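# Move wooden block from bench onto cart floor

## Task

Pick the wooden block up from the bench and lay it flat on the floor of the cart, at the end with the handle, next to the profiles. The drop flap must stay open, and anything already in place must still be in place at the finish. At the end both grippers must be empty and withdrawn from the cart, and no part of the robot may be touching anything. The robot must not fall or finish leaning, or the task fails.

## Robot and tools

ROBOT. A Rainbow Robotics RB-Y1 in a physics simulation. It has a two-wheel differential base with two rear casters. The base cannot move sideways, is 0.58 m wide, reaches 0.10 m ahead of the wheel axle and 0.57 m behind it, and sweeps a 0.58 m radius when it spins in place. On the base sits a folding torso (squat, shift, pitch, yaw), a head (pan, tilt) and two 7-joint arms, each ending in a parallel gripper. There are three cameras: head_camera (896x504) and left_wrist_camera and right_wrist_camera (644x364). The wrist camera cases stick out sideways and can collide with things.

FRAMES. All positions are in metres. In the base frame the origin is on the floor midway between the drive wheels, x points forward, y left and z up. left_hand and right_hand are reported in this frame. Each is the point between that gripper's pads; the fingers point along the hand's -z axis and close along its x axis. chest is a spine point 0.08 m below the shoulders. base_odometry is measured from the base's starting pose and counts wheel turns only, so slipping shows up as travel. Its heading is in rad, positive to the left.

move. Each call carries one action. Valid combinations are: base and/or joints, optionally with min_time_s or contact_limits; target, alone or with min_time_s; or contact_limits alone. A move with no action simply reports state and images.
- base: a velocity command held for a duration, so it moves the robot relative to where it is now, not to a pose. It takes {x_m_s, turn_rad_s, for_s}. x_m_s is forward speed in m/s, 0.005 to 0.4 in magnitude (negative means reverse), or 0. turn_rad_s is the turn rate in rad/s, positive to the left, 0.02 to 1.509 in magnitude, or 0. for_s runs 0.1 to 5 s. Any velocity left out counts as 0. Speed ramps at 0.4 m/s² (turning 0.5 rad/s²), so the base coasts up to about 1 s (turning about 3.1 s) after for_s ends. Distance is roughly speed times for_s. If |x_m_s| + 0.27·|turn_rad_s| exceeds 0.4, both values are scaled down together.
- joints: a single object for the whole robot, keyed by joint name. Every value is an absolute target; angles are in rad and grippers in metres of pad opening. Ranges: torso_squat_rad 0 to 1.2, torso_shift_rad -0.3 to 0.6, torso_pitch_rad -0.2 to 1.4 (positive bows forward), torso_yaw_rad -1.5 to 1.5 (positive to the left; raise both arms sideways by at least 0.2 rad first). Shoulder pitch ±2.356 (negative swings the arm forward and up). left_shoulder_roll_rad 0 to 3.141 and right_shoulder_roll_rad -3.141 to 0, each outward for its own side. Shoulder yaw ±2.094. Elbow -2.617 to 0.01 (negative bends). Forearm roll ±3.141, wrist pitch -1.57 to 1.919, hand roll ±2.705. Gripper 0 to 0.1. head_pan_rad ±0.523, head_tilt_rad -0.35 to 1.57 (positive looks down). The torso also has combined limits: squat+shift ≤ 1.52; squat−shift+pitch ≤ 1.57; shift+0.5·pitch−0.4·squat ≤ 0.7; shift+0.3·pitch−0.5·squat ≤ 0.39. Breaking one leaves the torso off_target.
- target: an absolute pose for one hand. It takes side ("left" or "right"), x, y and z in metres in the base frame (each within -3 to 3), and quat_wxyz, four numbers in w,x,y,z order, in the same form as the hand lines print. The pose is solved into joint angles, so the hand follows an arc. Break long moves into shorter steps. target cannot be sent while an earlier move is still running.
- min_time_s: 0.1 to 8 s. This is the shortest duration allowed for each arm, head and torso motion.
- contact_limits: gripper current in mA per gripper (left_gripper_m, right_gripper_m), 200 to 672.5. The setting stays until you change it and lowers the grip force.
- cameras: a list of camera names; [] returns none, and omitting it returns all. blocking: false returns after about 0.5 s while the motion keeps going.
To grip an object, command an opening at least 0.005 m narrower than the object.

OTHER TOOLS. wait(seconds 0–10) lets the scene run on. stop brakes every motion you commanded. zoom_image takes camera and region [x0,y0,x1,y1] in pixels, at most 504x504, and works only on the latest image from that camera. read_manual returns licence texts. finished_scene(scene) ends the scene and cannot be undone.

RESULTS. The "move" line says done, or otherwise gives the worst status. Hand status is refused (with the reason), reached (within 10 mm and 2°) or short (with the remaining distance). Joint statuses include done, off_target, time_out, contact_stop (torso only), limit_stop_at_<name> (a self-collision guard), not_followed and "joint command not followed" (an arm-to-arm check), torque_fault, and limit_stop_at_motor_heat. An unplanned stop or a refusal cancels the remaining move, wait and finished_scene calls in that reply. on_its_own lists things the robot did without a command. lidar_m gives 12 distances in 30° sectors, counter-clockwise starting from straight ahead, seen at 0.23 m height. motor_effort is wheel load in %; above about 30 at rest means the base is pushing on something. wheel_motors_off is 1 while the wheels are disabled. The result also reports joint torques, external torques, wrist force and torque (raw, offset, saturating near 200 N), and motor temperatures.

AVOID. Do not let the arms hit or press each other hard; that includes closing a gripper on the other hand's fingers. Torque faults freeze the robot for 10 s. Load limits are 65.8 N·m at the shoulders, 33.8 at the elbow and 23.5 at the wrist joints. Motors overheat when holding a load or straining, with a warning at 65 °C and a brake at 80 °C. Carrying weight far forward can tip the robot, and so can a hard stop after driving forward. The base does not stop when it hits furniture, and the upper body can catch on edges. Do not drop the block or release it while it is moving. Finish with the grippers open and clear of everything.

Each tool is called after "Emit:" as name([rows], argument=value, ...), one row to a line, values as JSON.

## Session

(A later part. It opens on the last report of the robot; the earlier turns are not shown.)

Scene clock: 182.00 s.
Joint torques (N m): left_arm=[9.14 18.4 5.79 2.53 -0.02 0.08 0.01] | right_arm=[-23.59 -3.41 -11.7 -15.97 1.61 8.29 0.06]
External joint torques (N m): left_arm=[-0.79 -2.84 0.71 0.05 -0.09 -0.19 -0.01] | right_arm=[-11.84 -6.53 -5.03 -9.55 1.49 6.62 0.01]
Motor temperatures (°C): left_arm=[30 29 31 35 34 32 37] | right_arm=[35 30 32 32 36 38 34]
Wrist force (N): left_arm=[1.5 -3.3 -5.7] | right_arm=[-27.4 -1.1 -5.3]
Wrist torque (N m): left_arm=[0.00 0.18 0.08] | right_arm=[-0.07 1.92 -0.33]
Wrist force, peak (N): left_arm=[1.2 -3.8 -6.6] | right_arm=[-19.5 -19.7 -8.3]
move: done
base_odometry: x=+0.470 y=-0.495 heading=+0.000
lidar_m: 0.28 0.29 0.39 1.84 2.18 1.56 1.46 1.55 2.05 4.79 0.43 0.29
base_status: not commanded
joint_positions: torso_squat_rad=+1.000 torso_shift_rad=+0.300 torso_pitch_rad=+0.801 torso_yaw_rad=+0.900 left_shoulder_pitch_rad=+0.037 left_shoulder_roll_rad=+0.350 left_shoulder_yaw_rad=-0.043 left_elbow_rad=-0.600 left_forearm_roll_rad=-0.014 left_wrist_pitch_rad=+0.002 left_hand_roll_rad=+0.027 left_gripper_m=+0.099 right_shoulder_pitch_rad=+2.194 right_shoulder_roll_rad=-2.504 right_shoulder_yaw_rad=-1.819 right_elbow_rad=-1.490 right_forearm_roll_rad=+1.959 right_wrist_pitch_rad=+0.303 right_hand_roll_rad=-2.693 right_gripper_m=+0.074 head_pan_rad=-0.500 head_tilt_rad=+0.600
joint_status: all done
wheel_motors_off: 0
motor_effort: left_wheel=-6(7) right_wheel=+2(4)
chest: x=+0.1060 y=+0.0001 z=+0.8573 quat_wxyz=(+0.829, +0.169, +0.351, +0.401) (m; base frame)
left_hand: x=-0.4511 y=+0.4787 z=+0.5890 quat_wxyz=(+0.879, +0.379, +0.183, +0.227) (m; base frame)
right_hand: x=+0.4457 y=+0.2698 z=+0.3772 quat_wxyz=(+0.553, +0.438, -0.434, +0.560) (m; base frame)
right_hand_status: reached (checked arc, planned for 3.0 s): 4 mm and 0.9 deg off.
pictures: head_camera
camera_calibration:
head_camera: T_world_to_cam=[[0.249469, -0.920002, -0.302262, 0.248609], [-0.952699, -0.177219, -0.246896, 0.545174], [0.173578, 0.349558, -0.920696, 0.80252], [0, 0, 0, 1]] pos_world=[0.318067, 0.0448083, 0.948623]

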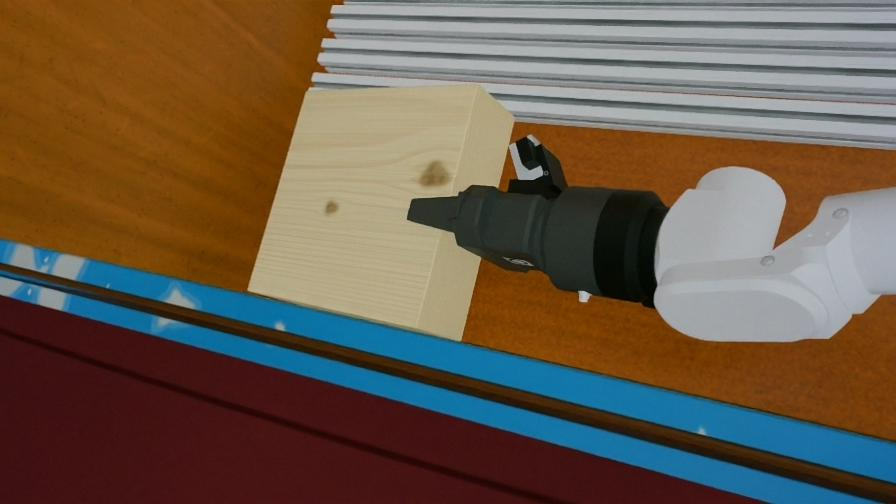

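Emit:
move(joints={"right_gripper_m": 0.08}, cameras=[])

Emit:
move(joints={"right_gripper_m": 0.085}, cameras=[])

Emit:
move(joints={"right_gripper_m": 0.092}, cameras=[])

Emit:
move(joints={"right_gripper_m": 0.1}, cameras=["head_camera", "right_wrist_camera"])

Scene clock: 184.20 s.
Joint torques (N m): left_arm=[9.03 18.55 6.04 2.44 0.02 -0.01 0] | right_arm=[-18.26 -1.02 -10.85 -12.19 0.81 4.43 -0.08]
External joint torques (N m): left_arm=[-0.89 -2.69 0.96 -0.04 -0.05 -0.28 -0.02] | right_arm=[-6.52 -4.11 -4.17 -5.79 0.69 2.76 -0.13]
Motor temperatures (°C): left_arm=[30 29 31 35 34 32 37] | right_arm=[35 30 32 33 35 38 34]
Wrist force (N): left_arm=[1.9 -3.6 -6.3] | right_arm=[-17.8 -0.7 -2.7]
Wrist torque (N m): left_arm=[0.03 0.26 0.09] | right_arm=[-0.15 -0.11 -0.13]
Wrist force, peak (N): left_arm=[1.7 -3.4 -6.7] | right_arm=[-27.8 -0.7 -5.8]
move: done
base_odometry: x=+0.470 y=-0.495 heading=+0.000
lidar_m: 0.28 0.29 0.40 1.83 2.17 1.54 1.48 1.55 2.06 4.80 0.44 0.30
base_status: not commanded
joint_positions: torso_squat_rad=+1.000 torso_shift_rad=+0.300 torso_pitch_rad=+0.801 torso_yaw_rad=+0.900 left_shoulder_pitch_rad=+0.037 left_shoulder_roll_rad=+0.350 left_shoulder_yaw_rad=-0.043 left_elbow_rad=-0.600 left_forearm_roll_rad=-0.014 left_wrist_pitch_rad=+0.002 left_hand_roll_rad=+0.027 left_gripper_m=+0.099 right_shoulder_pitch_rad=+2.193 right_shoulder_roll_rad=-2.505 right_shoulder_yaw_rad=-1.819 right_elbow_rad=-1.490 right_forearm_roll_rad=+1.959 right_wrist_pitch_rad=+0.304 right_hand_roll_rad=-2.693 right_gripper_m=+0.080 head_pan_rad=-0.500 head_tilt_rad=+0.600
joint_status: all done
wheel_motors_off: 0
motor_effort: left_wheel=-2(6) right_wheel=+2(3)
chest: x=+0.1060 y=+0.0001 z=+0.8573 quat_wxyz=(+0.829, +0.169, +0.351, +0.401) (m; base frame)
left_hand: x=-0.4511 y=+0.4787 z=+0.5890 quat_wxyz=(+0.879, +0.379, +0.183, +0.227) (m; base frame)
right_hand: x=+0.4458 y=+0.2706 z=+0.3785 quat_wxyz=(+0.552, +0.439, -0.435, +0.559) (m; base frame)
pictures: none
No camera images: "cameras" was empty.

Scene clock: 184.67 s.
Joint torques (N m): left_arm=[9.32 18.36 5.78 2.52 -0.05 0.09 0.11] | right_arm=[-18.11 -0.86 -10.54 -12.27 0.8 4.16 -0.09]
External joint torques (N m): left_arm=[-0.6 -2.88 0.7 0.05 -0.13 -0.18 0.09] | right_arm=[-6.33 -3.95 -3.85 -5.84 0.69 2.48 -0.14]
Motor temperatures (°C): left_arm=[30 29 31 35 34 32 37] | right_arm=[35 30 32 33 35 38 34]
Wrist force (N): left_arm=[1.6 -3.3 -5.7] | right_arm=[-16.9 -1.6 0.8]
Wrist torque (N m): left_arm=[-0.01 0.20 0.07] | right_arm=[-0.17 0.05 -0.10]
Wrist force, peak (N): left_arm=[1.5 -3.1 -6.3] | right_arm=[-18.0 -1.3 0.9]
move: done
base_odometry: x=+0.470 y=-0.495 heading=+0.000
lidar_m: 0.28 0.29 0.40 1.83 2.18 1.55 1.48 1.54 2.07 4.79 0.42 0.30
base_status: not commanded
joint_positions: torso_squat_rad=+1.000 torso_shift_rad=+0.300 torso_pitch_rad=+0.801 torso_yaw_rad=+0.900 left_shoulder_pitch_rad=+0.037 left_shoulder_roll_rad=+0.350 left_shoulder_yaw_rad=-0.043 left_elbow_rad=-0.600 left_forearm_roll_rad=-0.014 left_wrist_pitch_rad=+0.002 left_hand_roll_rad=+0.027 left_gripper_m=+0.099 right_shoulder_pitch_rad=+2.193 right_shoulder_roll_rad=-2.505 right_shoulder_yaw_rad=-1.819 right_elbow_rad=-1.491 right_forearm_roll_rad=+1.959 right_wrist_pitch_rad=+0.304 right_hand_roll_rad=-2.693 right_gripper_m=+0.085 head_pan_rad=-0.500 head_tilt_rad=+0.600
joint_status: all done
wheel_motors_off: 0
motor_effort: left_wheel=-3(3) right_wheel=+3(3)
chest: x=+0.1060 y=+0.0001 z=+0.8573 quat_wxyz=(+0.829, +0.169, +0.351, +0.401) (m; base frame)
left_hand: x=-0.4511 y=+0.4787 z=+0.5890 quat_wxyz=(+0.879, +0.379, +0.183, +0.227) (m; base frame)
right_hand: x=+0.4458 y=+0.2707 z=+0.3786 quat_wxyz=(+0.552, +0.439, -0.435, +0.559) (m; base frame)
pictures: none
No camera images: "cameras" was empty.

Scene clock: 185.20 s.
Joint torques (N m): left_arm=[8.84 18.6 5.53 2.33 0 0.09 0.02] | right_arm=[-18.11 -0.7 -10.52 -12.02 0.81 3.9 0.01]
External joint torques (N m): left_arm=[-1.08 -2.63 0.46 -0.15 -0.07 -0.18 0] | right_arm=[-6.34 -3.8 -3.84 -5.6 0.69 2.23 -0.04]
Motor temperatures (°C): left_arm=[30 29 31 35 34 32 37] | right_arm=[35 30 32 33 35 38 34]
Wrist force (N): left_arm=[1.6 -2.8 -5.3] | right_arm=[-16.2 -2.1 1.5]
Wrist torque (N m): left_arm=[-0.05 0.21 0.07] | right_arm=[-0.12 0.01 -0.03]
Wrist force, peak (N): left_arm=[2.2 -4.0 -6.0] | right_arm=[-16.9 -2.2 1.8]
move: done
base_odometry: x=+0.470 y=-0.495 heading=+0.000
lidar_m: 0.28 0.30 0.41 1.84 2.19 1.56 1.48 1.55 2.06 4.78 0.43 0.30
base_status: not commanded
joint_positions: torso_squat_rad=+1.000 torso_shift_rad=+0.300 torso_pitch_rad=+0.801 torso_yaw_rad=+0.900 left_shoulder_pitch_rad=+0.037 left_shoulder_roll_rad=+0.350 left_shoulder_yaw_rad=-0.043 left_elbow_rad=-0.600 left_forearm_roll_rad=-0.014 left_wrist_pitch_rad=+0.002 left_hand_roll_rad=+0.027 left_gripper_m=+0.099 right_shoulder_pitch_rad=+2.193 right_shoulder_roll_rad=-2.505 right_shoulder_yaw_rad=-1.819 right_elbow_rad=-1.491 right_forearm_roll_rad=+1.959 right_wrist_pitch_rad=+0.304 right_hand_roll_rad=-2.693 right_gripper_m=+0.092 head_pan_rad=-0.500 head_tilt_rad=+0.600
joint_status: all done
wheel_motors_off: 0
motor_effort: left_wheel=-3(4) right_wheel=+2(3)
chest: x=+0.1060 y=+0.0001 z=+0.8573 quat_wxyz=(+0.829, +0.169, +0.351, +0.401) (m; base frame)
left_hand: x=-0.4511 y=+0.4787 z=+0.5890 quat_wxyz=(+0.879, +0.379, +0.183, +0.227) (m; base frame)
right_hand: x=+0.4458 y=+0.2707 z=+0.3786 quat_wxyz=(+0.552, +0.439, -0.436, +0.559) (m; base frame)
pictures: none
No camera images: "cameras" was empty.

Scene clock: 185.73 s.
Joint torques (N m): left_arm=[8.78 18.52 5.85 2.38 0.05 -0.01 -0.03] | right_arm=[-17.34 -0.91 -10.55 -12.05 0.68 3.64 0.03]
External joint torques (N m): left_arm=[-1.14 -2.71 0.78 -0.09 -0.02 -0.28 -0.05] | right_arm=[-5.57 -4 -3.86 -5.63 0.56 1.96 -0.01]
Motor temperatures (°C): left_arm=[30 29 31 35 34 32 37] | right_arm=[35 30 32 33 35 38 34]
Wrist force (N): left_arm=[2.2 -3.5 -6.1] | right_arm=[-15.9 -2.0 1.7]
Wrist torque (N m): left_arm=[-0.01 0.28 0.05] | right_arm=[-0.16 -0.17 -0.08]
Wrist force, peak (N): left_arm=[2.1 -3.9 -6.2] | right_arm=[-16.5 -1.4 2.4]
move: done
base_odometry: x=+0.470 y=-0.495 heading=+0.000
lidar_m: 0.28 0.29 0.40 1.84 2.20 1.56 1.48 1.54 2.05 4.80 0.44 0.29
base_status: not commanded
joint_positions: torso_squat_rad=+1.000 torso_shift_rad=+0.300 torso_pitch_rad=+0.801 torso_yaw_rad=+0.900 left_shoulder_pitch_rad=+0.037 left_shoulder_roll_rad=+0.350 left_shoulder_yaw_rad=-0.043 left_elbow_rad=-0.600 left_forearm_roll_rad=-0.014 left_wrist_pitch_rad=+0.002 left_hand_roll_rad=+0.027 left_gripper_m=+0.099 right_shoulder_pitch_rad=+2.193 right_shoulder_roll_rad=-2.505 right_shoulder_yaw_rad=-1.819 right_elbow_rad=-1.491 right_forearm_roll_rad=+1.959 right_wrist_pitch_rad=+0.304 right_hand_roll_rad=-2.693 right_gripper_m=+0.099 head_pan_rad=-0.500 head_tilt_rad=+0.600
joint_status: all done
wheel_motors_off: 0
motor_effort: left_wheel=-3(3) right_wheel=+1(3)
chest: x=+0.1060 y=+0.0001 z=+0.8573 quat_wxyz=(+0.829, +0.169, +0.351, +0.401) (m; base frame)
left_hand: x=-0.4511 y=+0.4787 z=+0.5890 quat_wxyz=(+0.879, +0.379, +0.183, +0.227) (m; base frame)
right_hand: x=+0.4459 y=+0.2707 z=+0.3787 quat_wxyz=(+0.552, +0.439, -0.436, +0.559) (m; base frame)
pictures: head_camera, right_wrist_camera
camera_calibration:
head_camera: T_world_to_cam=[[0.249498, -0.919994, -0.302261, 0.248628], [-0.952671, -0.177204, -0.247014, 0.545301], [0.17369, 0.349585, -0.920664, 0.802545], [0, 0, 0, 1]] pos_world=[0.318067, 0.0448083, 0.948722]
right_wrist_camera: T_world_to_cam=[[0.0340404, -0.209486, -0.977219, 0.410382], [-0.856106, -0.510627, 0.0796414, 0.516868], [-0.515678, 0.833892, -0.196724, 0.150854], [0, 0, 0, 1]] pos_world=[0.506316, 0.2241, 0.389546]

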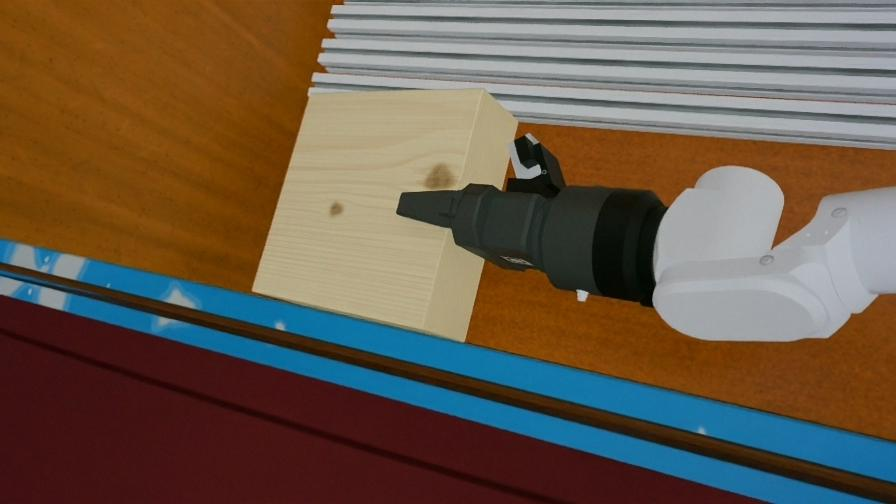

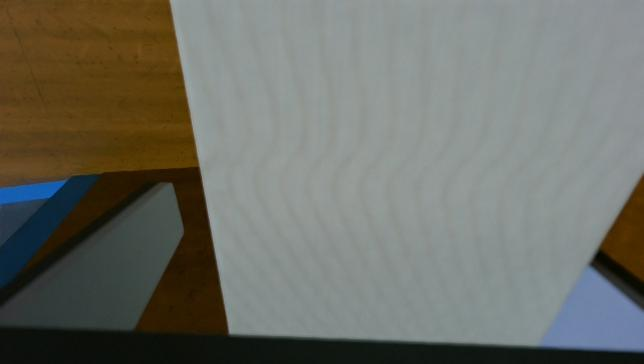

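Emit:
move(joints={"torso_squat_rad": 1.015}, min_time_s=1, cameras=[])

Emit:
move(joints={"torso_squat_rad": 1.024}, min_time_s=1, cameras=["right_wrist_camera"])

Scene clock: 188.10 s.
Joint torques (N m): left_arm=[9.33 18.39 5.94 2.53 0.02 0.05 -0.01] | right_arm=[-15.47 -0.26 -9.13 -12.01 0.6 3.11 -0.09]
External joint torques (N m): left_arm=[-0.58 -2.84 0.87 0.06 -0.05 -0.22 -0.03] | right_arm=[-3.68 -3.35 -2.44 -5.59 0.48 1.43 -0.14]
Motor temperatures (°C): left_arm=[30 29 31 35 34 32 37] | right_arm=[35 30 32 32 35 38 34]
Wrist force (N): left_arm=[2.4 -3.3 -5.6] | right_arm=[-14.7 -4.0 2.7]
Wrist torque (N m): left_arm=[-0.02 0.32 0.05] | right_arm=[-0.11 -0.33 0.04]
Wrist force, peak (N): left_arm=[2.3 -3.8 -6.2] | right_arm=[-16.3 -1.8 2.1]
move: done
base_odometry: x=+0.470 y=-0.495 heading=+0.000
lidar_m: 0.28 0.30 0.40 1.83 2.18 1.56 1.47 1.55 2.07 4.80 0.43 0.30
base_status: not commanded
joint_positions: torso_squat_rad=+1.015 torso_shift_rad=+0.300 torso_pitch_rad=+0.800 torso_yaw_rad=+0.900 left_shoulder_pitch_rad=+0.037 left_shoulder_roll_rad=+0.350 left_shoulder_yaw_rad=-0.043 left_elbow_rad=-0.600 left_forearm_roll_rad=-0.014 left_wrist_pitch_rad=+0.002 left_hand_roll_rad=+0.027 left_gripper_m=+0.099 right_shoulder_pitch_rad=+2.193 right_shoulder_roll_rad=-2.505 right_shoulder_yaw_rad=-1.820 right_elbow_rad=-1.491 right_forearm_roll_rad=+1.959 right_wrist_pitch_rad=+0.304 right_hand_roll_rad=-2.693 right_gripper_m=+0.099 head_pan_rad=-0.500 head_tilt_rad=+0.600
joint_status: all done
wheel_motors_off: 0
motor_effort: left_wheel=-4(4) right_wheel=+2(4)
chest: x=+0.1032 y=+0.0001 z=+0.8489 quat_wxyz=(+0.829, +0.169, +0.351, +0.401) (m; base frame)
left_hand: x=-0.4537 y=+0.4787 z=+0.5804 quat_wxyz=(+0.879, +0.379, +0.183, +0.227) (m; base frame)
right_hand: x=+0.4436 y=+0.2708 z=+0.3708 quat_wxyz=(+0.552, +0.439, -0.436, +0.559) (m; base frame)
pictures: none
No camera images: "cameras" was empty.

Scene clock: 189.40 s.
Joint torques (N m): left_arm=[9.16 18.32 5.96 2.5 -0.05 0.06 0.11] | right_arm=[-15.73 -0.49 -8.89 -11.93 0.49 3.02 0.01]
External joint torques (N m): left_arm=[-0.75 -2.91 0.88 0.03 -0.12 -0.21 0.09] | right_arm=[-3.94 -3.59 -2.19 -5.51 0.37 1.34 -0.04]
Motor temperatures (°C): left_arm=[30 29 31 35 34 32 37] | right_arm=[35 30 32 32 35 38 34]
Wrist force (N): left_arm=[1.9 -2.8 -6.5] | right_arm=[-14.4 -3.1 1.2]
Wrist torque (N m): left_arm=[-0.06 0.21 0.06] | right_arm=[-0.18 -0.32 0.04]
Wrist force, peak (N): left_arm=[1.8 -3.8 -6.1] | right_arm=[-15.0 -3.4 2.7]
move: done
base_odometry: x=+0.470 y=-0.495 heading=+0.000
lidar_m: 0.28 0.30 0.40 1.83 2.18 1.56 1.47 1.54 2.06 4.79 0.43 0.29
base_status: not commanded
joint_positions: torso_squat_rad=+1.024 torso_shift_rad=+0.300 torso_pitch_rad=+0.800 torso_yaw_rad=+0.900 left_shoulder_pitch_rad=+0.037 left_shoulder_roll_rad=+0.350 left_shoulder_yaw_rad=-0.043 left_elbow_rad=-0.600 left_forearm_roll_rad=-0.014 left_wrist_pitch_rad=+0.002 left_hand_roll_rad=+0.027 left_gripper_m=+0.099 right_shoulder_pitch_rad=+2.193 right_shoulder_roll_rad=-2.505 right_shoulder_yaw_rad=-1.820 right_elbow_rad=-1.491 right_forearm_roll_rad=+1.959 right_wrist_pitch_rad=+0.304 right_hand_roll_rad=-2.693 right_gripper_m=+0.099 head_pan_rad=-0.500 head_tilt_rad=+0.600
joint_status: all done
wheel_motors_off: 0
motor_effort: left_wheel=-3(5) right_wheel=+2(4)
chest: x=+0.1016 y=+0.0001 z=+0.8438 quat_wxyz=(+0.829, +0.169, +0.351, +0.401) (m; base frame)
left_hand: x=-0.4553 y=+0.4787 z=+0.5753 quat_wxyz=(+0.879, +0.379, +0.183, +0.227) (m; base frame)
right_hand: x=+0.4420 y=+0.2709 z=+0.3657 quat_wxyz=(+0.552, +0.439, -0.436, +0.559) (m; base frame)
pictures: right_wrist_camera
camera_calibration:
right_wrist_camera: T_world_to_cam=[[0.0346863, -0.208812, -0.97734, 0.397406], [-0.856395, -0.510298, 0.0786331, 0.515072], [-0.515155, 0.834262, -0.196526, 0.145782], [0, 0, 0, 1]] pos_world=[0.502421, 0.224203, 0.376549]

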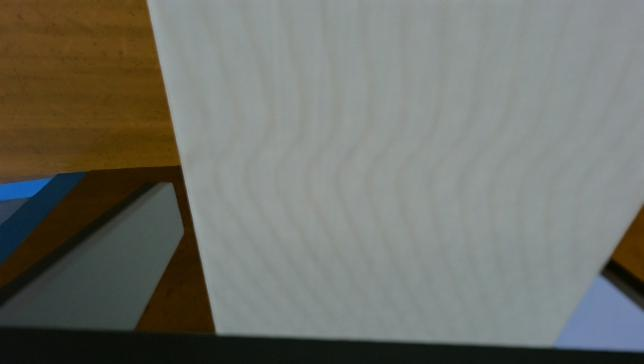

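Emit:
move(target={"side": "right", "x": 0.442, "y": 0.238, "z": 0.367, "quat_wxyz": [0.552, 0.439, -0.436, 0.559]}, min_time_s=3, cameras=["head_camera"])

Emit:
move(target={"side": "right", "x": 0.442, "y": 0.18, "z": 0.376, "quat_wxyz": [0.552, 0.439, -0.436, 0.559]}, min_time_s=3.5, cameras=["head_camera", "right_wrist_camera"])

Scene clock: 193.67 s.
Joint torques (N m): left_arm=[9.34 18.25 5.75 2.58 0.08 -0.01 0.06] | right_arm=[-11.88 6.92 -7.3 -11.01 0.09 3.8 0.37]
External joint torques (N m): left_arm=[-0.58 -2.99 0.68 0.1 0 -0.28 0.04] | right_arm=[-1.42 2.19 -0.73 -4.72 -0.07 2.13 0.32]
Motor temperatures (°C): left_arm=[30 29 31 35 34 32 37] | right_arm=[35 30 32 32 35 38 34]
Wrist force (N): left_arm=[1.2 -3.3 -6.1] | right_arm=[-16.4 -0.1 -6.6]
Wrist torque (N m): left_arm=[-0.02 0.20 0.13] | right_arm=[-0.16 -0.54 -0.12]
Wrist force, peak (N): left_arm=[2.4 -4.1 -6.4] | right_arm=[-18.9 -4.9 -5.8]
move: done
base_odometry: x=+0.470 y=-0.495 heading=+0.000
lidar_m: 0.28 0.29 0.41 1.84 2.17 1.55 1.48 1.54 2.06 4.80 0.43 0.30
base_status: not commanded
joint_positions: torso_squat_rad=+1.024 torso_shift_rad=+0.300 torso_pitch_rad=+0.800 torso_yaw_rad=+0.900 left_shoulder_pitch_rad=+0.037 left_shoulder_roll_rad=+0.350 left_shoulder_yaw_rad=-0.043 left_elbow_rad=-0.600 left_forearm_roll_rad=-0.014 left_wrist_pitch_rad=+0.002 left_hand_roll_rad=+0.027 left_gripper_m=+0.099 right_shoulder_pitch_rad=+2.242 right_shoulder_roll_rad=-2.407 right_shoulder_yaw_rad=-1.814 right_elbow_rad=-1.574 right_forearm_roll_rad=+1.954 right_wrist_pitch_rad=+0.355 right_hand_roll_rad=-2.689 right_gripper_m=+0.099 head_pan_rad=-0.500 head_tilt_rad=+0.600
joint_status: all done
wheel_motors_off: 0
motor_effort: left_wheel=-3(5) right_wheel=+2(4)
chest: x=+0.1017 y=+0.0001 z=+0.8437 quat_wxyz=(+0.829, +0.169, +0.351, +0.401) (m; base frame)
left_hand: x=-0.4553 y=+0.4787 z=+0.5753 quat_wxyz=(+0.879, +0.379, +0.183, +0.227) (m; base frame)
right_hand: x=+0.4420 y=+0.2380 z=+0.3663 quat_wxyz=(+0.552, +0.439, -0.436, +0.559) (m; base frame)
right_hand_status: reached (checked arc, planned for 3.0 s): 1 mm and 0.1 deg off.
pictures: head_camera
camera_calibration:
head_camera: T_world_to_cam=[[0.249586, -0.919964, -0.302279, 0.245633], [-0.952614, -0.177208, -0.247234, 0.537962], [0.17388, 0.349661, -0.920599, 0.790756], [0, 0, 0, 1]] pos_world=[0.313667, 0.0448081, 0.935221]

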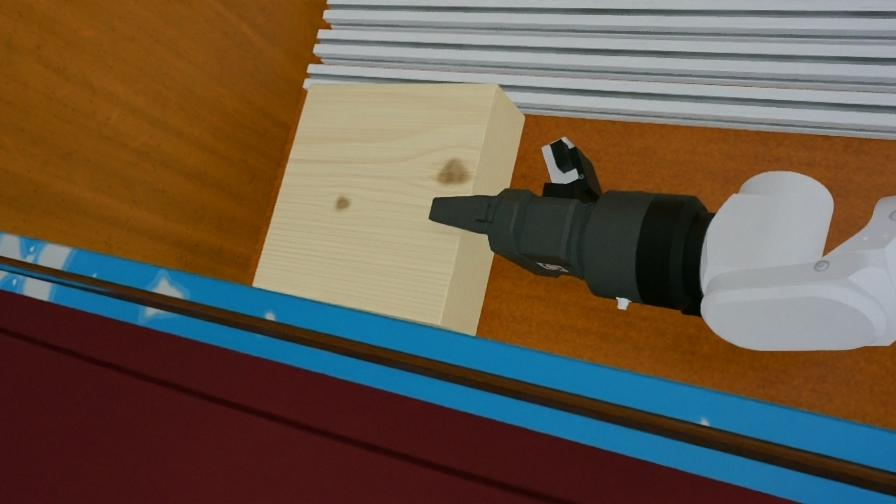

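Scene clock: 197.50 s.
Joint torques (N m): left_arm=[8.81 18.52 5.76 2.7 -0.11 -0.04 -0.14] | right_arm=[-7.13 11.17 -4.76 -7.27 -0.19 1.84 0.3]
External joint torques (N m): left_arm=[-1.1 -2.71 0.68 0.22 -0.19 -0.31 -0.16] | right_arm=[1.11 3.71 1.41 -1.29 -0.44 0.16 0.25]
Motor temperatures (°C): left_arm=[30 29 31 35 34 32 37] | right_arm=[35 30 32 32 35 38 34]
Wrist force (N): left_arm=[2.0 -3.5 -5.3] | right_arm=[-6.6 0.7 -0.3]
Wrist torque (N m): left_arm=[0.05 0.29 0.07] | right_arm=[-0.13 -0.33 -0.10]
Wrist force, peak (N): left_arm=[1.6 -3.8 -6.7] | right_arm=[-17.1 -0.9 -6.9]
move: done
base_odometry: x=+0.470 y=-0.495 heading=+0.000
lidar_m: 0.28 0.30 0.41 1.83 2.19 1.56 1.48 1.55 2.07 4.79 0.41 0.30
base_status: not commanded
joint_positions: torso_squat_rad=+1.024 torso_shift_rad=+0.300 torso_pitch_rad=+0.800 torso_yaw_rad=+0.900 left_shoulder_pitch_rad=+0.037 left_shoulder_roll_rad=+0.350 left_shoulder_yaw_rad=-0.043 left_elbow_rad=-0.600 left_forearm_roll_rad=-0.014 left_wrist_pitch_rad=+0.002 left_hand_roll_rad=+0.027 left_gripper_m=+0.099 right_shoulder_pitch_rad=+2.322 right_shoulder_roll_rad=-2.227 right_shoulder_yaw_rad=-1.792 right_elbow_rad=-1.718 right_forearm_roll_rad=+1.950 right_wrist_pitch_rad=+0.459 right_hand_roll_rad=-2.689 right_gripper_m=+0.099 head_pan_rad=-0.500 head_tilt_rad=+0.600
joint_status: all done
wheel_motors_off: 0
motor_effort: left_wheel=-2(4) right_wheel=+3(5)
chest: x=+0.1016 y=+0.0001 z=+0.8437 quat_wxyz=(+0.829, +0.169, +0.351, +0.401) (m; base frame)
left_hand: x=-0.4554 y=+0.4787 z=+0.5753 quat_wxyz=(+0.879, +0.379, +0.183, +0.227) (m; base frame)
right_hand: x=+0.4422 y=+0.1809 z=+0.3761 quat_wxyz=(+0.552, +0.439, -0.436, +0.559) (m; base frame)
right_hand_status: reached (checked arc, planned for 3.5 s): 1 mm and 0.1 deg off.
pictures: head_camera, right_wrist_camera
camera_calibration:
head_camera: T_world_to_cam=[[0.249646, -0.919951, -0.302271, 0.245606], [-0.952577, -0.177223, -0.247363, 0.538072], [0.173992, 0.349689, -0.920567, 0.790689], [0, 0, 0, 1]] pos_world=[0.313666, 0.044808, 0.935221]
right_wrist_camera: T_world_to_cam=[[0.0340094, -0.207431, -0.977658, 0.388858], [-0.856035, -0.510904, 0.0786209, 0.468418], [-0.515798, 0.834236, -0.194944, 0.222681], [0, 0, 0, 1]] pos_world=[0.502616, 0.134209, 0.386753]

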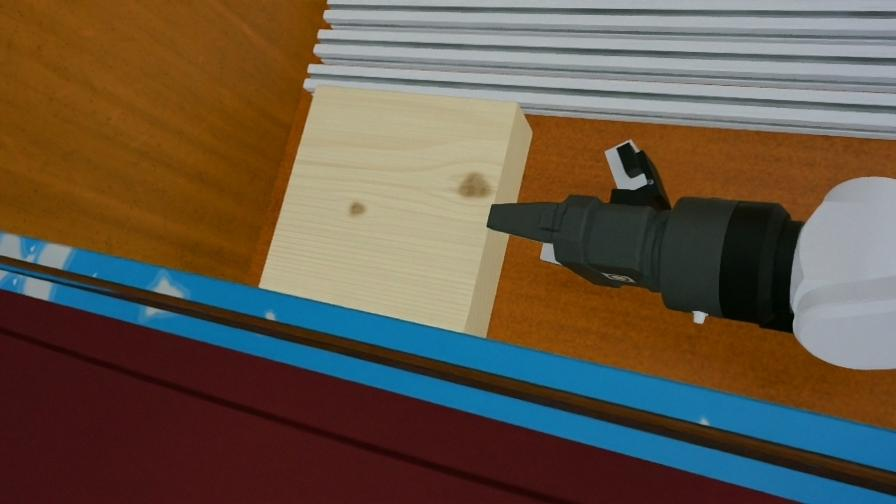

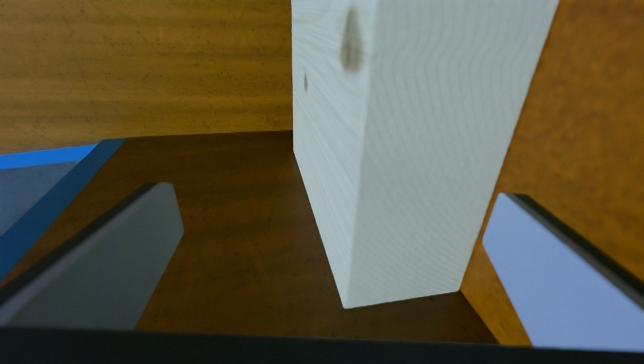

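Block sits flat. Retreat as before.

Emit:
move(target={"side": "right", "x": 0.445, "y": 0.10, "z": 0.42, "quat_wxyz": [0.5721, 0.4156, -0.4156, 0.5721]}, min_time_s=3, cameras=["head_camera"])

Emit:
move(target={"side": "right", "x": 0.445, "y": 0.08, "z": 0.55, "quat_wxyz": [0.6409, 0.2988, -0.2988, 0.6409]}, min_time_s=3, cameras=["head_camera"])

Emit:
move(target={"side": "right", "x": 0.45, "y": 0.10, "z": 0.70, "quat_wxyz": [0.6533, 0.2706, -0.2706, 0.6533]}, min_time_s=3, cameras=["head_camera"])

Emit:
move(joints={"torso_squat_rad": 0.85, "torso_shift_rad": 0.1, "torso_pitch_rad": 0.4}, min_time_s=4, cameras=["head_camera"])

Emit:
move(base={"x_m_s": -0.1, "for_s": 4}, cameras=[])

Emit:
move(joints={"torso_squat_rad": 0.4, "torso_shift_rad": 0.0, "torso_pitch_rad": 0.0}, min_time_s=2.5, cameras=["head_camera"])

Scene clock: 203.27 s.
Joint torques (N m): left_arm=[9.32 18.72 5.87 2.52 -0.02 0.03 -0.05] | right_arm=[-4.44 14.32 -4.26 -6.84 0.03 1.85 0.18]
External joint torques (N m): left_arm=[-0.59 -2.52 0.79 0.04 -0.09 -0.24 -0.07] | right_arm=[0.91 3.53 1.21 -1.24 -0.37 0.32 0.13]
Motor temperatures (°C): left_arm=[30 29 31 35 34 32 37] | right_arm=[35 30 32 32 35 38 34]
Wrist force (N): left_arm=[1.6 -3.3 -5.6] | right_arm=[-6.6 0.8 -0.4]
Wrist torque (N m): left_arm=[0.03 0.22 0.06] | right_arm=[-0.11 -0.34 -0.11]
Wrist force, peak (N): left_arm=[2.3 -3.9 -6.8] | right_arm=[-7.4 1.1 -1.0]
move: done
base_odometry: x=+0.470 y=-0.495 heading=+0.000
lidar_m: 0.28 0.29 0.41 1.84 2.17 1.55 1.47 1.54 2.07 4.79 0.42 0.30
base_status: not commanded
joint_positions: torso_squat_rad=+1.024 torso_shift_rad=+0.300 torso_pitch_rad=+0.800 torso_yaw_rad=+0.900 left_shoulder_pitch_rad=+0.037 left_shoulder_roll_rad=+0.350 left_shoulder_yaw_rad=-0.043 left_elbow_rad=-0.600 left_forearm_roll_rad=-0.014 left_wrist_pitch_rad=+0.002 left_hand_roll_rad=+0.027 left_gripper_m=+0.099 right_shoulder_pitch_rad=+2.356 right_shoulder_roll_rad=-1.875 right_shoulder_yaw_rad=-1.718 right_elbow_rad=-2.047 right_forearm_roll_rad=+1.796 right_wrist_pitch_rad=+0.517 right_hand_roll_rad=-2.572 right_gripper_m=+0.099 head_pan_rad=-0.500 head_tilt_rad=+0.600
joint_status: all done
wheel_motors_off: 0
motor_effort: left_wheel=-2(4) right_wheel=+4(5)
chest: x=+0.1016 y=+0.0001 z=+0.8437 quat_wxyz=(+0.829, +0.169, +0.351, +0.401) (m; base frame)
left_hand: x=-0.4554 y=+0.4787 z=+0.5753 quat_wxyz=(+0.879, +0.379, +0.183, +0.227) (m; base frame)
right_hand: x=+0.4452 y=+0.1004 z=+0.4200 quat_wxyz=(+0.572, +0.416, -0.416, +0.572) (m; base frame)
right_hand_status: reached (checked arc, planned for 3.0 s): 0 mm and 0.1 deg off.
pictures: head_camera
camera_calibration:
head_camera: T_world_to_cam=[[0.249646, -0.919951, -0.302271, 0.245606], [-0.952577, -0.177223, -0.247363, 0.538072], [0.173992, 0.349689, -0.920567, 0.790689], [0, 0, 0, 1]] pos_world=[0.313666, 0.044808, 0.935221]

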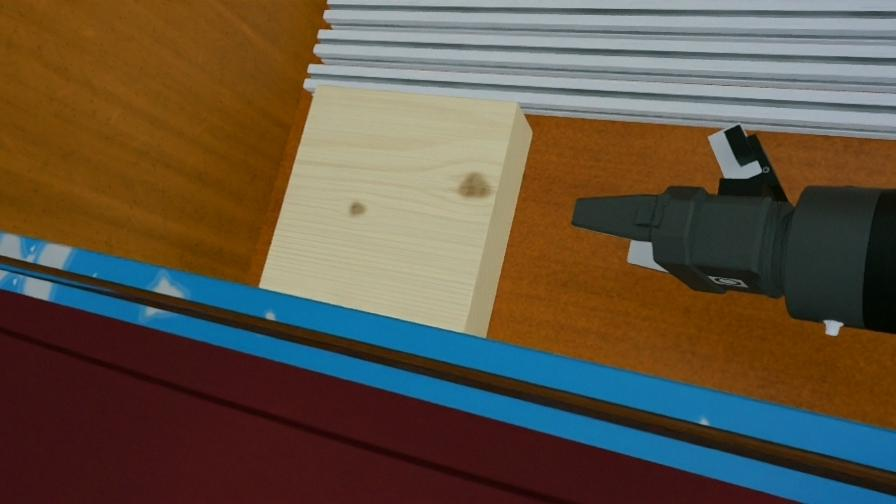

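Scene clock: 206.60 s.
Joint torques (N m): left_arm=[9.19 18.32 5.8 2.52 -0.05 0.15 -0.03] | right_arm=[-6.66 14.22 -8.64 -4.02 -0.77 1.29 -0.2]
External joint torques (N m): left_arm=[-0.73 -2.91 0.72 0.04 -0.13 -0.12 -0.04] | right_arm=[-2.48 3.68 -1.64 -1.03 -0.52 -0.07 -0.24]
Motor temperatures (°C): left_arm=[30 29 31 35 34 32 37] | right_arm=[34 30 32 32 35 38 34]
Wrist force (N): left_arm=[1.7 -3.6 -5.7] | right_arm=[-5.6 0.9 -2.4]
Wrist torque (N m): left_arm=[0.05 0.23 0.09] | right_arm=[-0.16 -0.24 -0.11]
Wrist force, peak (N): left_arm=[2.4 -3.5 -6.8] | right_arm=[-6.8 1.2 -0.8]
move: short
base_odometry: x=+0.470 y=-0.495 heading=+0.000
lidar_m: 0.27 0.29 0.40 1.84 2.18 1.56 1.49 1.54 2.06 4.78 0.42 0.30
base_status: not commanded
joint_positions: torso_squat_rad=+1.024 torso_shift_rad=+0.300 torso_pitch_rad=+0.800 torso_yaw_rad=+0.900 left_shoulder_pitch_rad=+0.037 left_shoulder_roll_rad=+0.350 left_shoulder_yaw_rad=-0.043 left_elbow_rad=-0.600 left_forearm_roll_rad=-0.014 left_wrist_pitch_rad=+0.002 left_hand_roll_rad=+0.027 left_gripper_m=+0.099 right_shoulder_pitch_rad=+2.163 right_shoulder_roll_rad=-1.412 right_shoulder_yaw_rad=-2.094 right_elbow_rad=-2.511 right_forearm_roll_rad=+1.471 right_wrist_pitch_rad=-0.158 right_hand_roll_rad=-2.705 right_gripper_m=+0.099 head_pan_rad=-0.500 head_tilt_rad=+0.600
joint_status: all done
wheel_motors_off: 0
motor_effort: left_wheel=-2(4) right_wheel=+2(4)
chest: x=+0.1016 y=+0.0001 z=+0.8437 quat_wxyz=(+0.829, +0.169, +0.351, +0.401) (m; base frame)
left_hand: x=-0.4554 y=+0.4787 z=+0.5753 quat_wxyz=(+0.879, +0.379, +0.183, +0.227) (m; base frame)
right_hand: x=+0.4451 y=+0.0796 z=+0.5498 quat_wxyz=(+0.597, +0.374, -0.282, +0.651) (m; base frame)
right_hand_status: short (checked arc, as near as the solve gets, planned for 3.0 s): 0 mm and 10.3 deg off. The place is met; only the turn is off.
pictures: head_camera
camera_calibration:
head_camera: T_world_to_cam=[[0.249646, -0.919951, -0.302271, 0.245606], [-0.952577, -0.177223, -0.247363, 0.538072], [0.173992, 0.349689, -0.920567, 0.790689], [0, 0, 0, 1]] pos_world=[0.313666, 0.044808, 0.935221]

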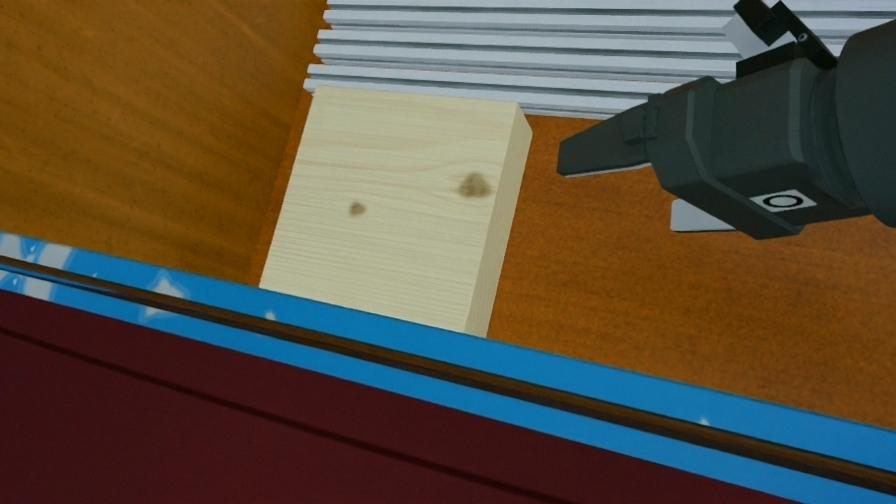

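Scene clock: 209.93 s.
Joint torques (N m): left_arm=[9.16 18.32 5.9 2.49 -0.1 0.07 0.08] | right_arm=[-5.85 0.93 -9.13 1.05 -1.11 1.46 -0.12]
External joint torques (N m): left_arm=[-0.75 -2.91 0.82 0.02 -0.17 -0.2 0.06] | right_arm=[-1.68 -0.67 -1.42 0.82 -0.44 -0.09 -0.17]
Motor temperatures (°C): left_arm=[30 29 31 35 34 32 37] | right_arm=[34 30 32 32 35 38 34]
Wrist force (N): left_arm=[1.5 -4.0 -6.2] | right_arm=[-6.5 0.8 -1.7]
Wrist torque (N m): left_arm=[0.10 0.18 0.05] | right_arm=[-0.12 -0.34 -0.11]
Wrist force, peak (N): left_arm=[1.6 -4.2 -6.5] | right_arm=[-6.7 1.1 -1.6]
move: short
base_odometry: x=+0.470 y=-0.495 heading=+0.000
lidar_m: 0.28 0.29 0.39 1.83 2.19 1.56 1.48 1.55 2.07 4.78 0.42 0.30
base_status: not commanded
joint_positions: torso_squat_rad=+1.024 torso_shift_rad=+0.300 torso_pitch_rad=+0.800 torso_yaw_rad=+0.900 left_shoulder_pitch_rad=+0.037 left_shoulder_roll_rad=+0.350 left_shoulder_yaw_rad=-0.043 left_elbow_rad=-0.600 left_forearm_roll_rad=-0.014 left_wrist_pitch_rad=+0.002 left_hand_roll_rad=+0.027 left_gripper_m=+0.099 right_shoulder_pitch_rad=+1.309 right_shoulder_roll_rad=-1.618 right_shoulder_yaw_rad=-2.094 right_elbow_rad=-2.486 right_forearm_roll_rad=+1.125 right_wrist_pitch_rad=-0.831 right_hand_roll_rad=-2.705 right_gripper_m=+0.099 head_pan_rad=-0.500 head_tilt_rad=+0.600
joint_status: all done
wheel_motors_off: 0
motor_effort: left_wheel=-3(4) right_wheel=+2(4)
chest: x=+0.1016 y=+0.0001 z=+0.8437 quat_wxyz=(+0.829, +0.169, +0.351, +0.401) (m; base frame)
left_hand: x=-0.4554 y=+0.4787 z=+0.5753 quat_wxyz=(+0.879, +0.379, +0.183, +0.227) (m; base frame)
right_hand: x=+0.4502 y=+0.0996 z=+0.6995 quat_wxyz=(+0.513, +0.418, -0.320, +0.678) (m; base frame)
right_hand_status: short (checked arc, as near as the solve gets, planned for 3.0 s): 1 mm and 24.3 deg off. The place is met; only the turn is off.
pictures: head_camera
camera_calibration:
head_camera: T_world_to_cam=[[0.249646, -0.919951, -0.302271, 0.245606], [-0.952577, -0.177223, -0.247363, 0.538072], [0.173992, 0.349689, -0.920567, 0.790689], [0, 0, 0, 1]] pos_world=[0.313666, 0.044808, 0.935221]

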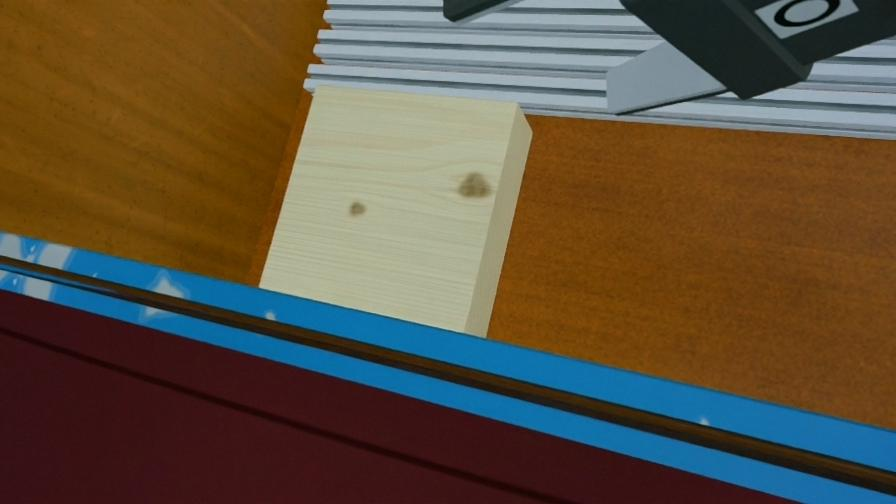

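Scene clock: 214.23 s.
Joint torques (N m): left_arm=[1.93 14.43 4.74 -0.94 -0.01 -0.71 0.05] | right_arm=[-5.45 -0.56 -8.48 4.46 -0.52 1.75 -0.22]
External joint torques (N m): left_arm=[-0.6 -2.19 0.74 0.06 -0.08 -0.28 0.06] | right_arm=[-1.75 -0.45 -1.24 0.53 -0.4 0.1 -0.26]
Motor temperatures (°C): left_arm=[30 29 31 35 34 32 37] | right_arm=[34 30 32 32 35 38 34]
Wrist force (N): left_arm=[-1.1 -2.5 -6.2] | right_arm=[-5.4 3.5 -1.7]
Wrist torque (N m): left_arm=[-0.09 0.00 0.06] | right_arm=[-0.30 -0.25 -0.10]
Wrist force, peak (N): left_arm=[-0.2 -2.7 -7.5] | right_arm=[-6.9 1.4 -1.6]
move: done
base_odometry: x=+0.470 y=-0.495 heading=+0.000
lidar_m: 0.27 0.29 0.40 1.85 2.17 1.55 1.48 1.55 2.06 4.79 0.42 0.30
base_status: not commanded
joint_positions: torso_squat_rad=+0.850 torso_shift_rad=+0.100 torso_pitch_rad=+0.400 torso_yaw_rad=+0.900 left_shoulder_pitch_rad=+0.037 left_shoulder_roll_rad=+0.350 left_shoulder_yaw_rad=-0.043 left_elbow_rad=-0.600 left_forearm_roll_rad=-0.014 left_wrist_pitch_rad=+0.002 left_hand_roll_rad=+0.027 left_gripper_m=+0.099 right_shoulder_pitch_rad=+1.309 right_shoulder_roll_rad=-1.619 right_shoulder_yaw_rad=-2.094 right_elbow_rad=-2.486 right_forearm_roll_rad=+1.125 right_wrist_pitch_rad=-0.831 right_hand_roll_rad=-2.705 right_gripper_m=+0.099 head_pan_rad=-0.500 head_tilt_rad=+0.600
joint_status: all done
wheel_motors_off: 0
motor_effort: left_wheel=-4(4) right_wheel=+2(4)
chest: x=-0.0613 y=+0.0001 z=+1.0252 quat_wxyz=(+0.882, +0.086, +0.179, +0.426) (m; base frame)
left_hand: x=-0.4697 y=+0.4787 z=+0.5609 quat_wxyz=(+0.897, +0.326, +0.004, +0.297) (m; base frame)
right_hand: x=+0.3160 y=+0.0996 z=+1.0281 quat_wxyz=(+0.439, +0.275, -0.416, +0.748) (m; base frame)
pictures: head_camera
camera_calibration:
head_camera: T_world_to_cam=[[0.347725, -0.919941, -0.181098, 0.222896], [-0.780985, -0.177313, -0.598852, 0.798554], [0.518797, 0.34967, -0.780116, 0.863206], [0, 0, 0, 1]] pos_world=[0.0983228, 0.0448078, 1.19198]

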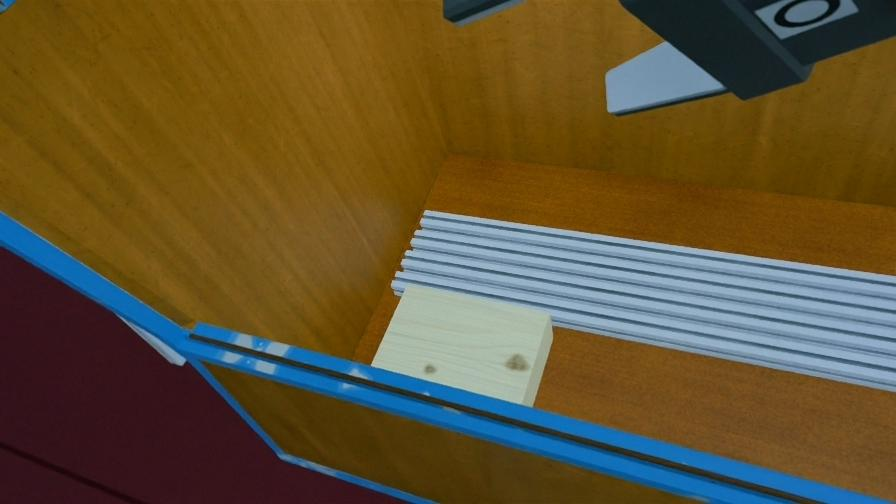

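Scene clock: 218.83 s.
Joint torques (N m): left_arm=[1.96 13.97 4.68 -1.05 0.03 -0.64 -0.03] | right_arm=[-4.69 -0.35 -8.2 4.59 -0.35 1.75 -0.27]
External joint torques (N m): left_arm=[-0.56 -2.65 0.67 -0.05 -0.04 -0.21 -0.03] | right_arm=[-1 -0.24 -0.96 0.66 -0.23 0.1 -0.31]
Motor temperatures (°C): left_arm=[30 29 31 35 34 32 37] | right_arm=[34 30 32 32 35 37 34]
Wrist force (N): left_arm=[-0.5 -1.7 -6.8] | right_arm=[-5.4 3.6 -2.0]
Wrist torque (N m): left_arm=[-0.17 0.12 0.12] | right_arm=[-0.30 -0.26 -0.14]
Wrist force, peak (N): left_arm=[-1.2 -2.3 -7.7] | right_arm=[-5.9 3.8 -2.1]
move: done
base_odometry: x=+0.070 y=-0.495 heading=-0.001
lidar_m: 0.68 0.71 1.28 4.84 1.59 1.13 1.07 1.13 1.52 3.83 2.18 0.69
base_status: done (sent for 4 of 4 s)
joint_positions: torso_squat_rad=+0.850 torso_shift_rad=+0.100 torso_pitch_rad=+0.400 torso_yaw_rad=+0.900 left_shoulder_pitch_rad=+0.037 left_shoulder_roll_rad=+0.350 left_shoulder_yaw_rad=-0.043 left_elbow_rad=-0.600 left_forearm_roll_rad=-0.014 left_wrist_pitch_rad=+0.002 left_hand_roll_rad=+0.027 left_gripper_m=+0.099 right_shoulder_pitch_rad=+1.309 right_shoulder_roll_rad=-1.619 right_shoulder_yaw_rad=-2.094 right_elbow_rad=-2.486 right_forearm_roll_rad=+1.125 right_wrist_pitch_rad=-0.831 right_hand_roll_rad=-2.705 right_gripper_m=+0.099 head_pan_rad=-0.500 head_tilt_rad=+0.600
joint_status: not commanded
wheel_motors_off: 0
motor_effort: left_wheel=-10(26) right_wheel=+10(34)
chest: x=-0.0614 y=+0.0001 z=+1.0252 quat_wxyz=(+0.883, +0.086, +0.179, +0.426) (m; base frame)
left_hand: x=-0.4697 y=+0.4787 z=+0.5610 quat_wxyz=(+0.897, +0.326, +0.004, +0.297) (m; base frame)
right_hand: x=+0.3159 y=+0.0996 z=+1.0282 quat_wxyz=(+0.439, +0.275, -0.416, +0.748) (m; base frame)
pictures: none
No camera images: "cameras" was empty.

Scene clock: 221.63 s.
Joint torques (N m): left_arm=[-5.12 7.38 2.92 -4.32 -0.03 -1.26 -0.03] | right_arm=[-4 -1.35 -6.28 7.74 0.23 1.66 -0.31]
External joint torques (N m): left_arm=[0.15 -2 0.62 -0.01 -0.08 -0.21 -0.01] | right_arm=[-1.36 0.45 -0.65 0.75 -0.21 0.17 -0.33]
Motor temperatures (°C): left_arm=[30 29 31 35 34 32 37] | right_arm=[34 30 32 31 35 37 34]
Wrist force (N): left_arm=[-2.0 -0.5 -6.7] | right_arm=[-3.8 5.3 -2.0]
Wrist torque (N m): left_arm=[-0.23 0.08 0.10] | right_arm=[-0.35 -0.12 -0.09]
Wrist force, peak (N): left_arm=[-2.2 -0.9 -7.2] | right_arm=[-6.1 3.7 -2.1]
move: done
base_odometry: x=+0.070 y=-0.495 heading=-0.001
lidar_m: 0.68 0.70 1.27 4.81 1.59 1.13 1.08 1.13 1.51 3.83 2.18 0.72
base_status: not commanded
joint_positions: torso_squat_rad=+0.400 torso_shift_rad=+0.000 torso_pitch_rad=+0.000 torso_yaw_rad=+0.900 left_shoulder_pitch_rad=+0.037 left_shoulder_roll_rad=+0.350 left_shoulder_yaw_rad=-0.043 left_elbow_rad=-0.600 left_forearm_roll_rad=-0.014 left_wrist_pitch_rad=+0.002 left_hand_roll_rad=+0.027 left_gripper_m=+0.099 right_shoulder_pitch_rad=+1.309 right_shoulder_roll_rad=-1.619 right_shoulder_yaw_rad=-2.094 right_elbow_rad=-2.486 right_forearm_roll_rad=+1.125 right_wrist_pitch_rad=-0.831 right_hand_roll_rad=-2.705 right_gripper_m=+0.099 head_pan_rad=-0.500 head_tilt_rad=+0.600
joint_status: all done
wheel_motors_off: 0
motor_effort: left_wheel=-10(11) right_wheel=+13(13)
chest: x=-0.2280 y=+0.0001 z=+1.2347 quat_wxyz=(+0.900, +0.000, +0.000, +0.435) (m; base frame)
left_hand: x=-0.4233 y=+0.4787 z=+0.6481 quat_wxyz=(+0.880, +0.260, -0.174, +0.356) (m; base frame)
right_hand: x=+0.1183 y=+0.0997 z=+1.3844 quat_wxyz=(+0.347, +0.121, -0.495, +0.787) (m; base frame)
pictures: head_camera
camera_calibration:
head_camera: T_world_to_cam=[[0.390889, -0.919902, -0.0313902, 0.14379], [-0.48601, -0.177316, -0.855777, 1.17837], [0.781665, 0.34977, -0.516393, 0.847438], [0, 0, 0, 1]] pos_world=[-0.145919, 0.0448076, 1.45055]

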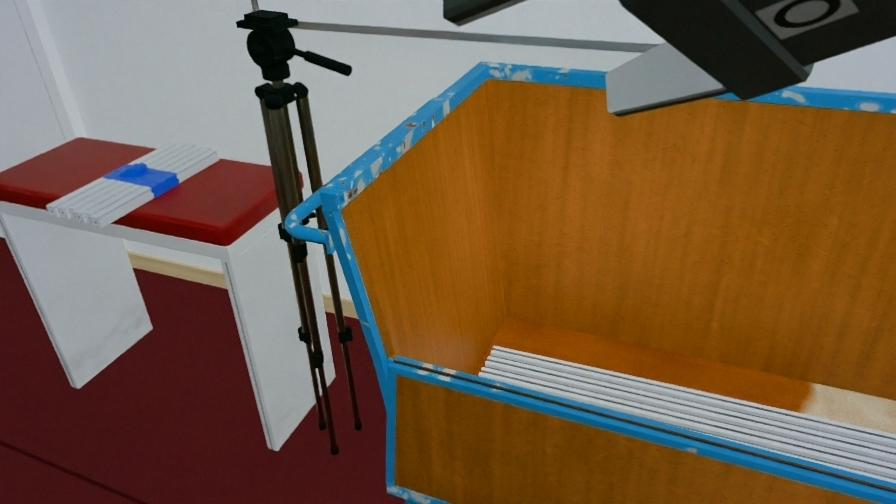

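Emit:
finished_scene(scene=2)

The scene is finished: the task was done.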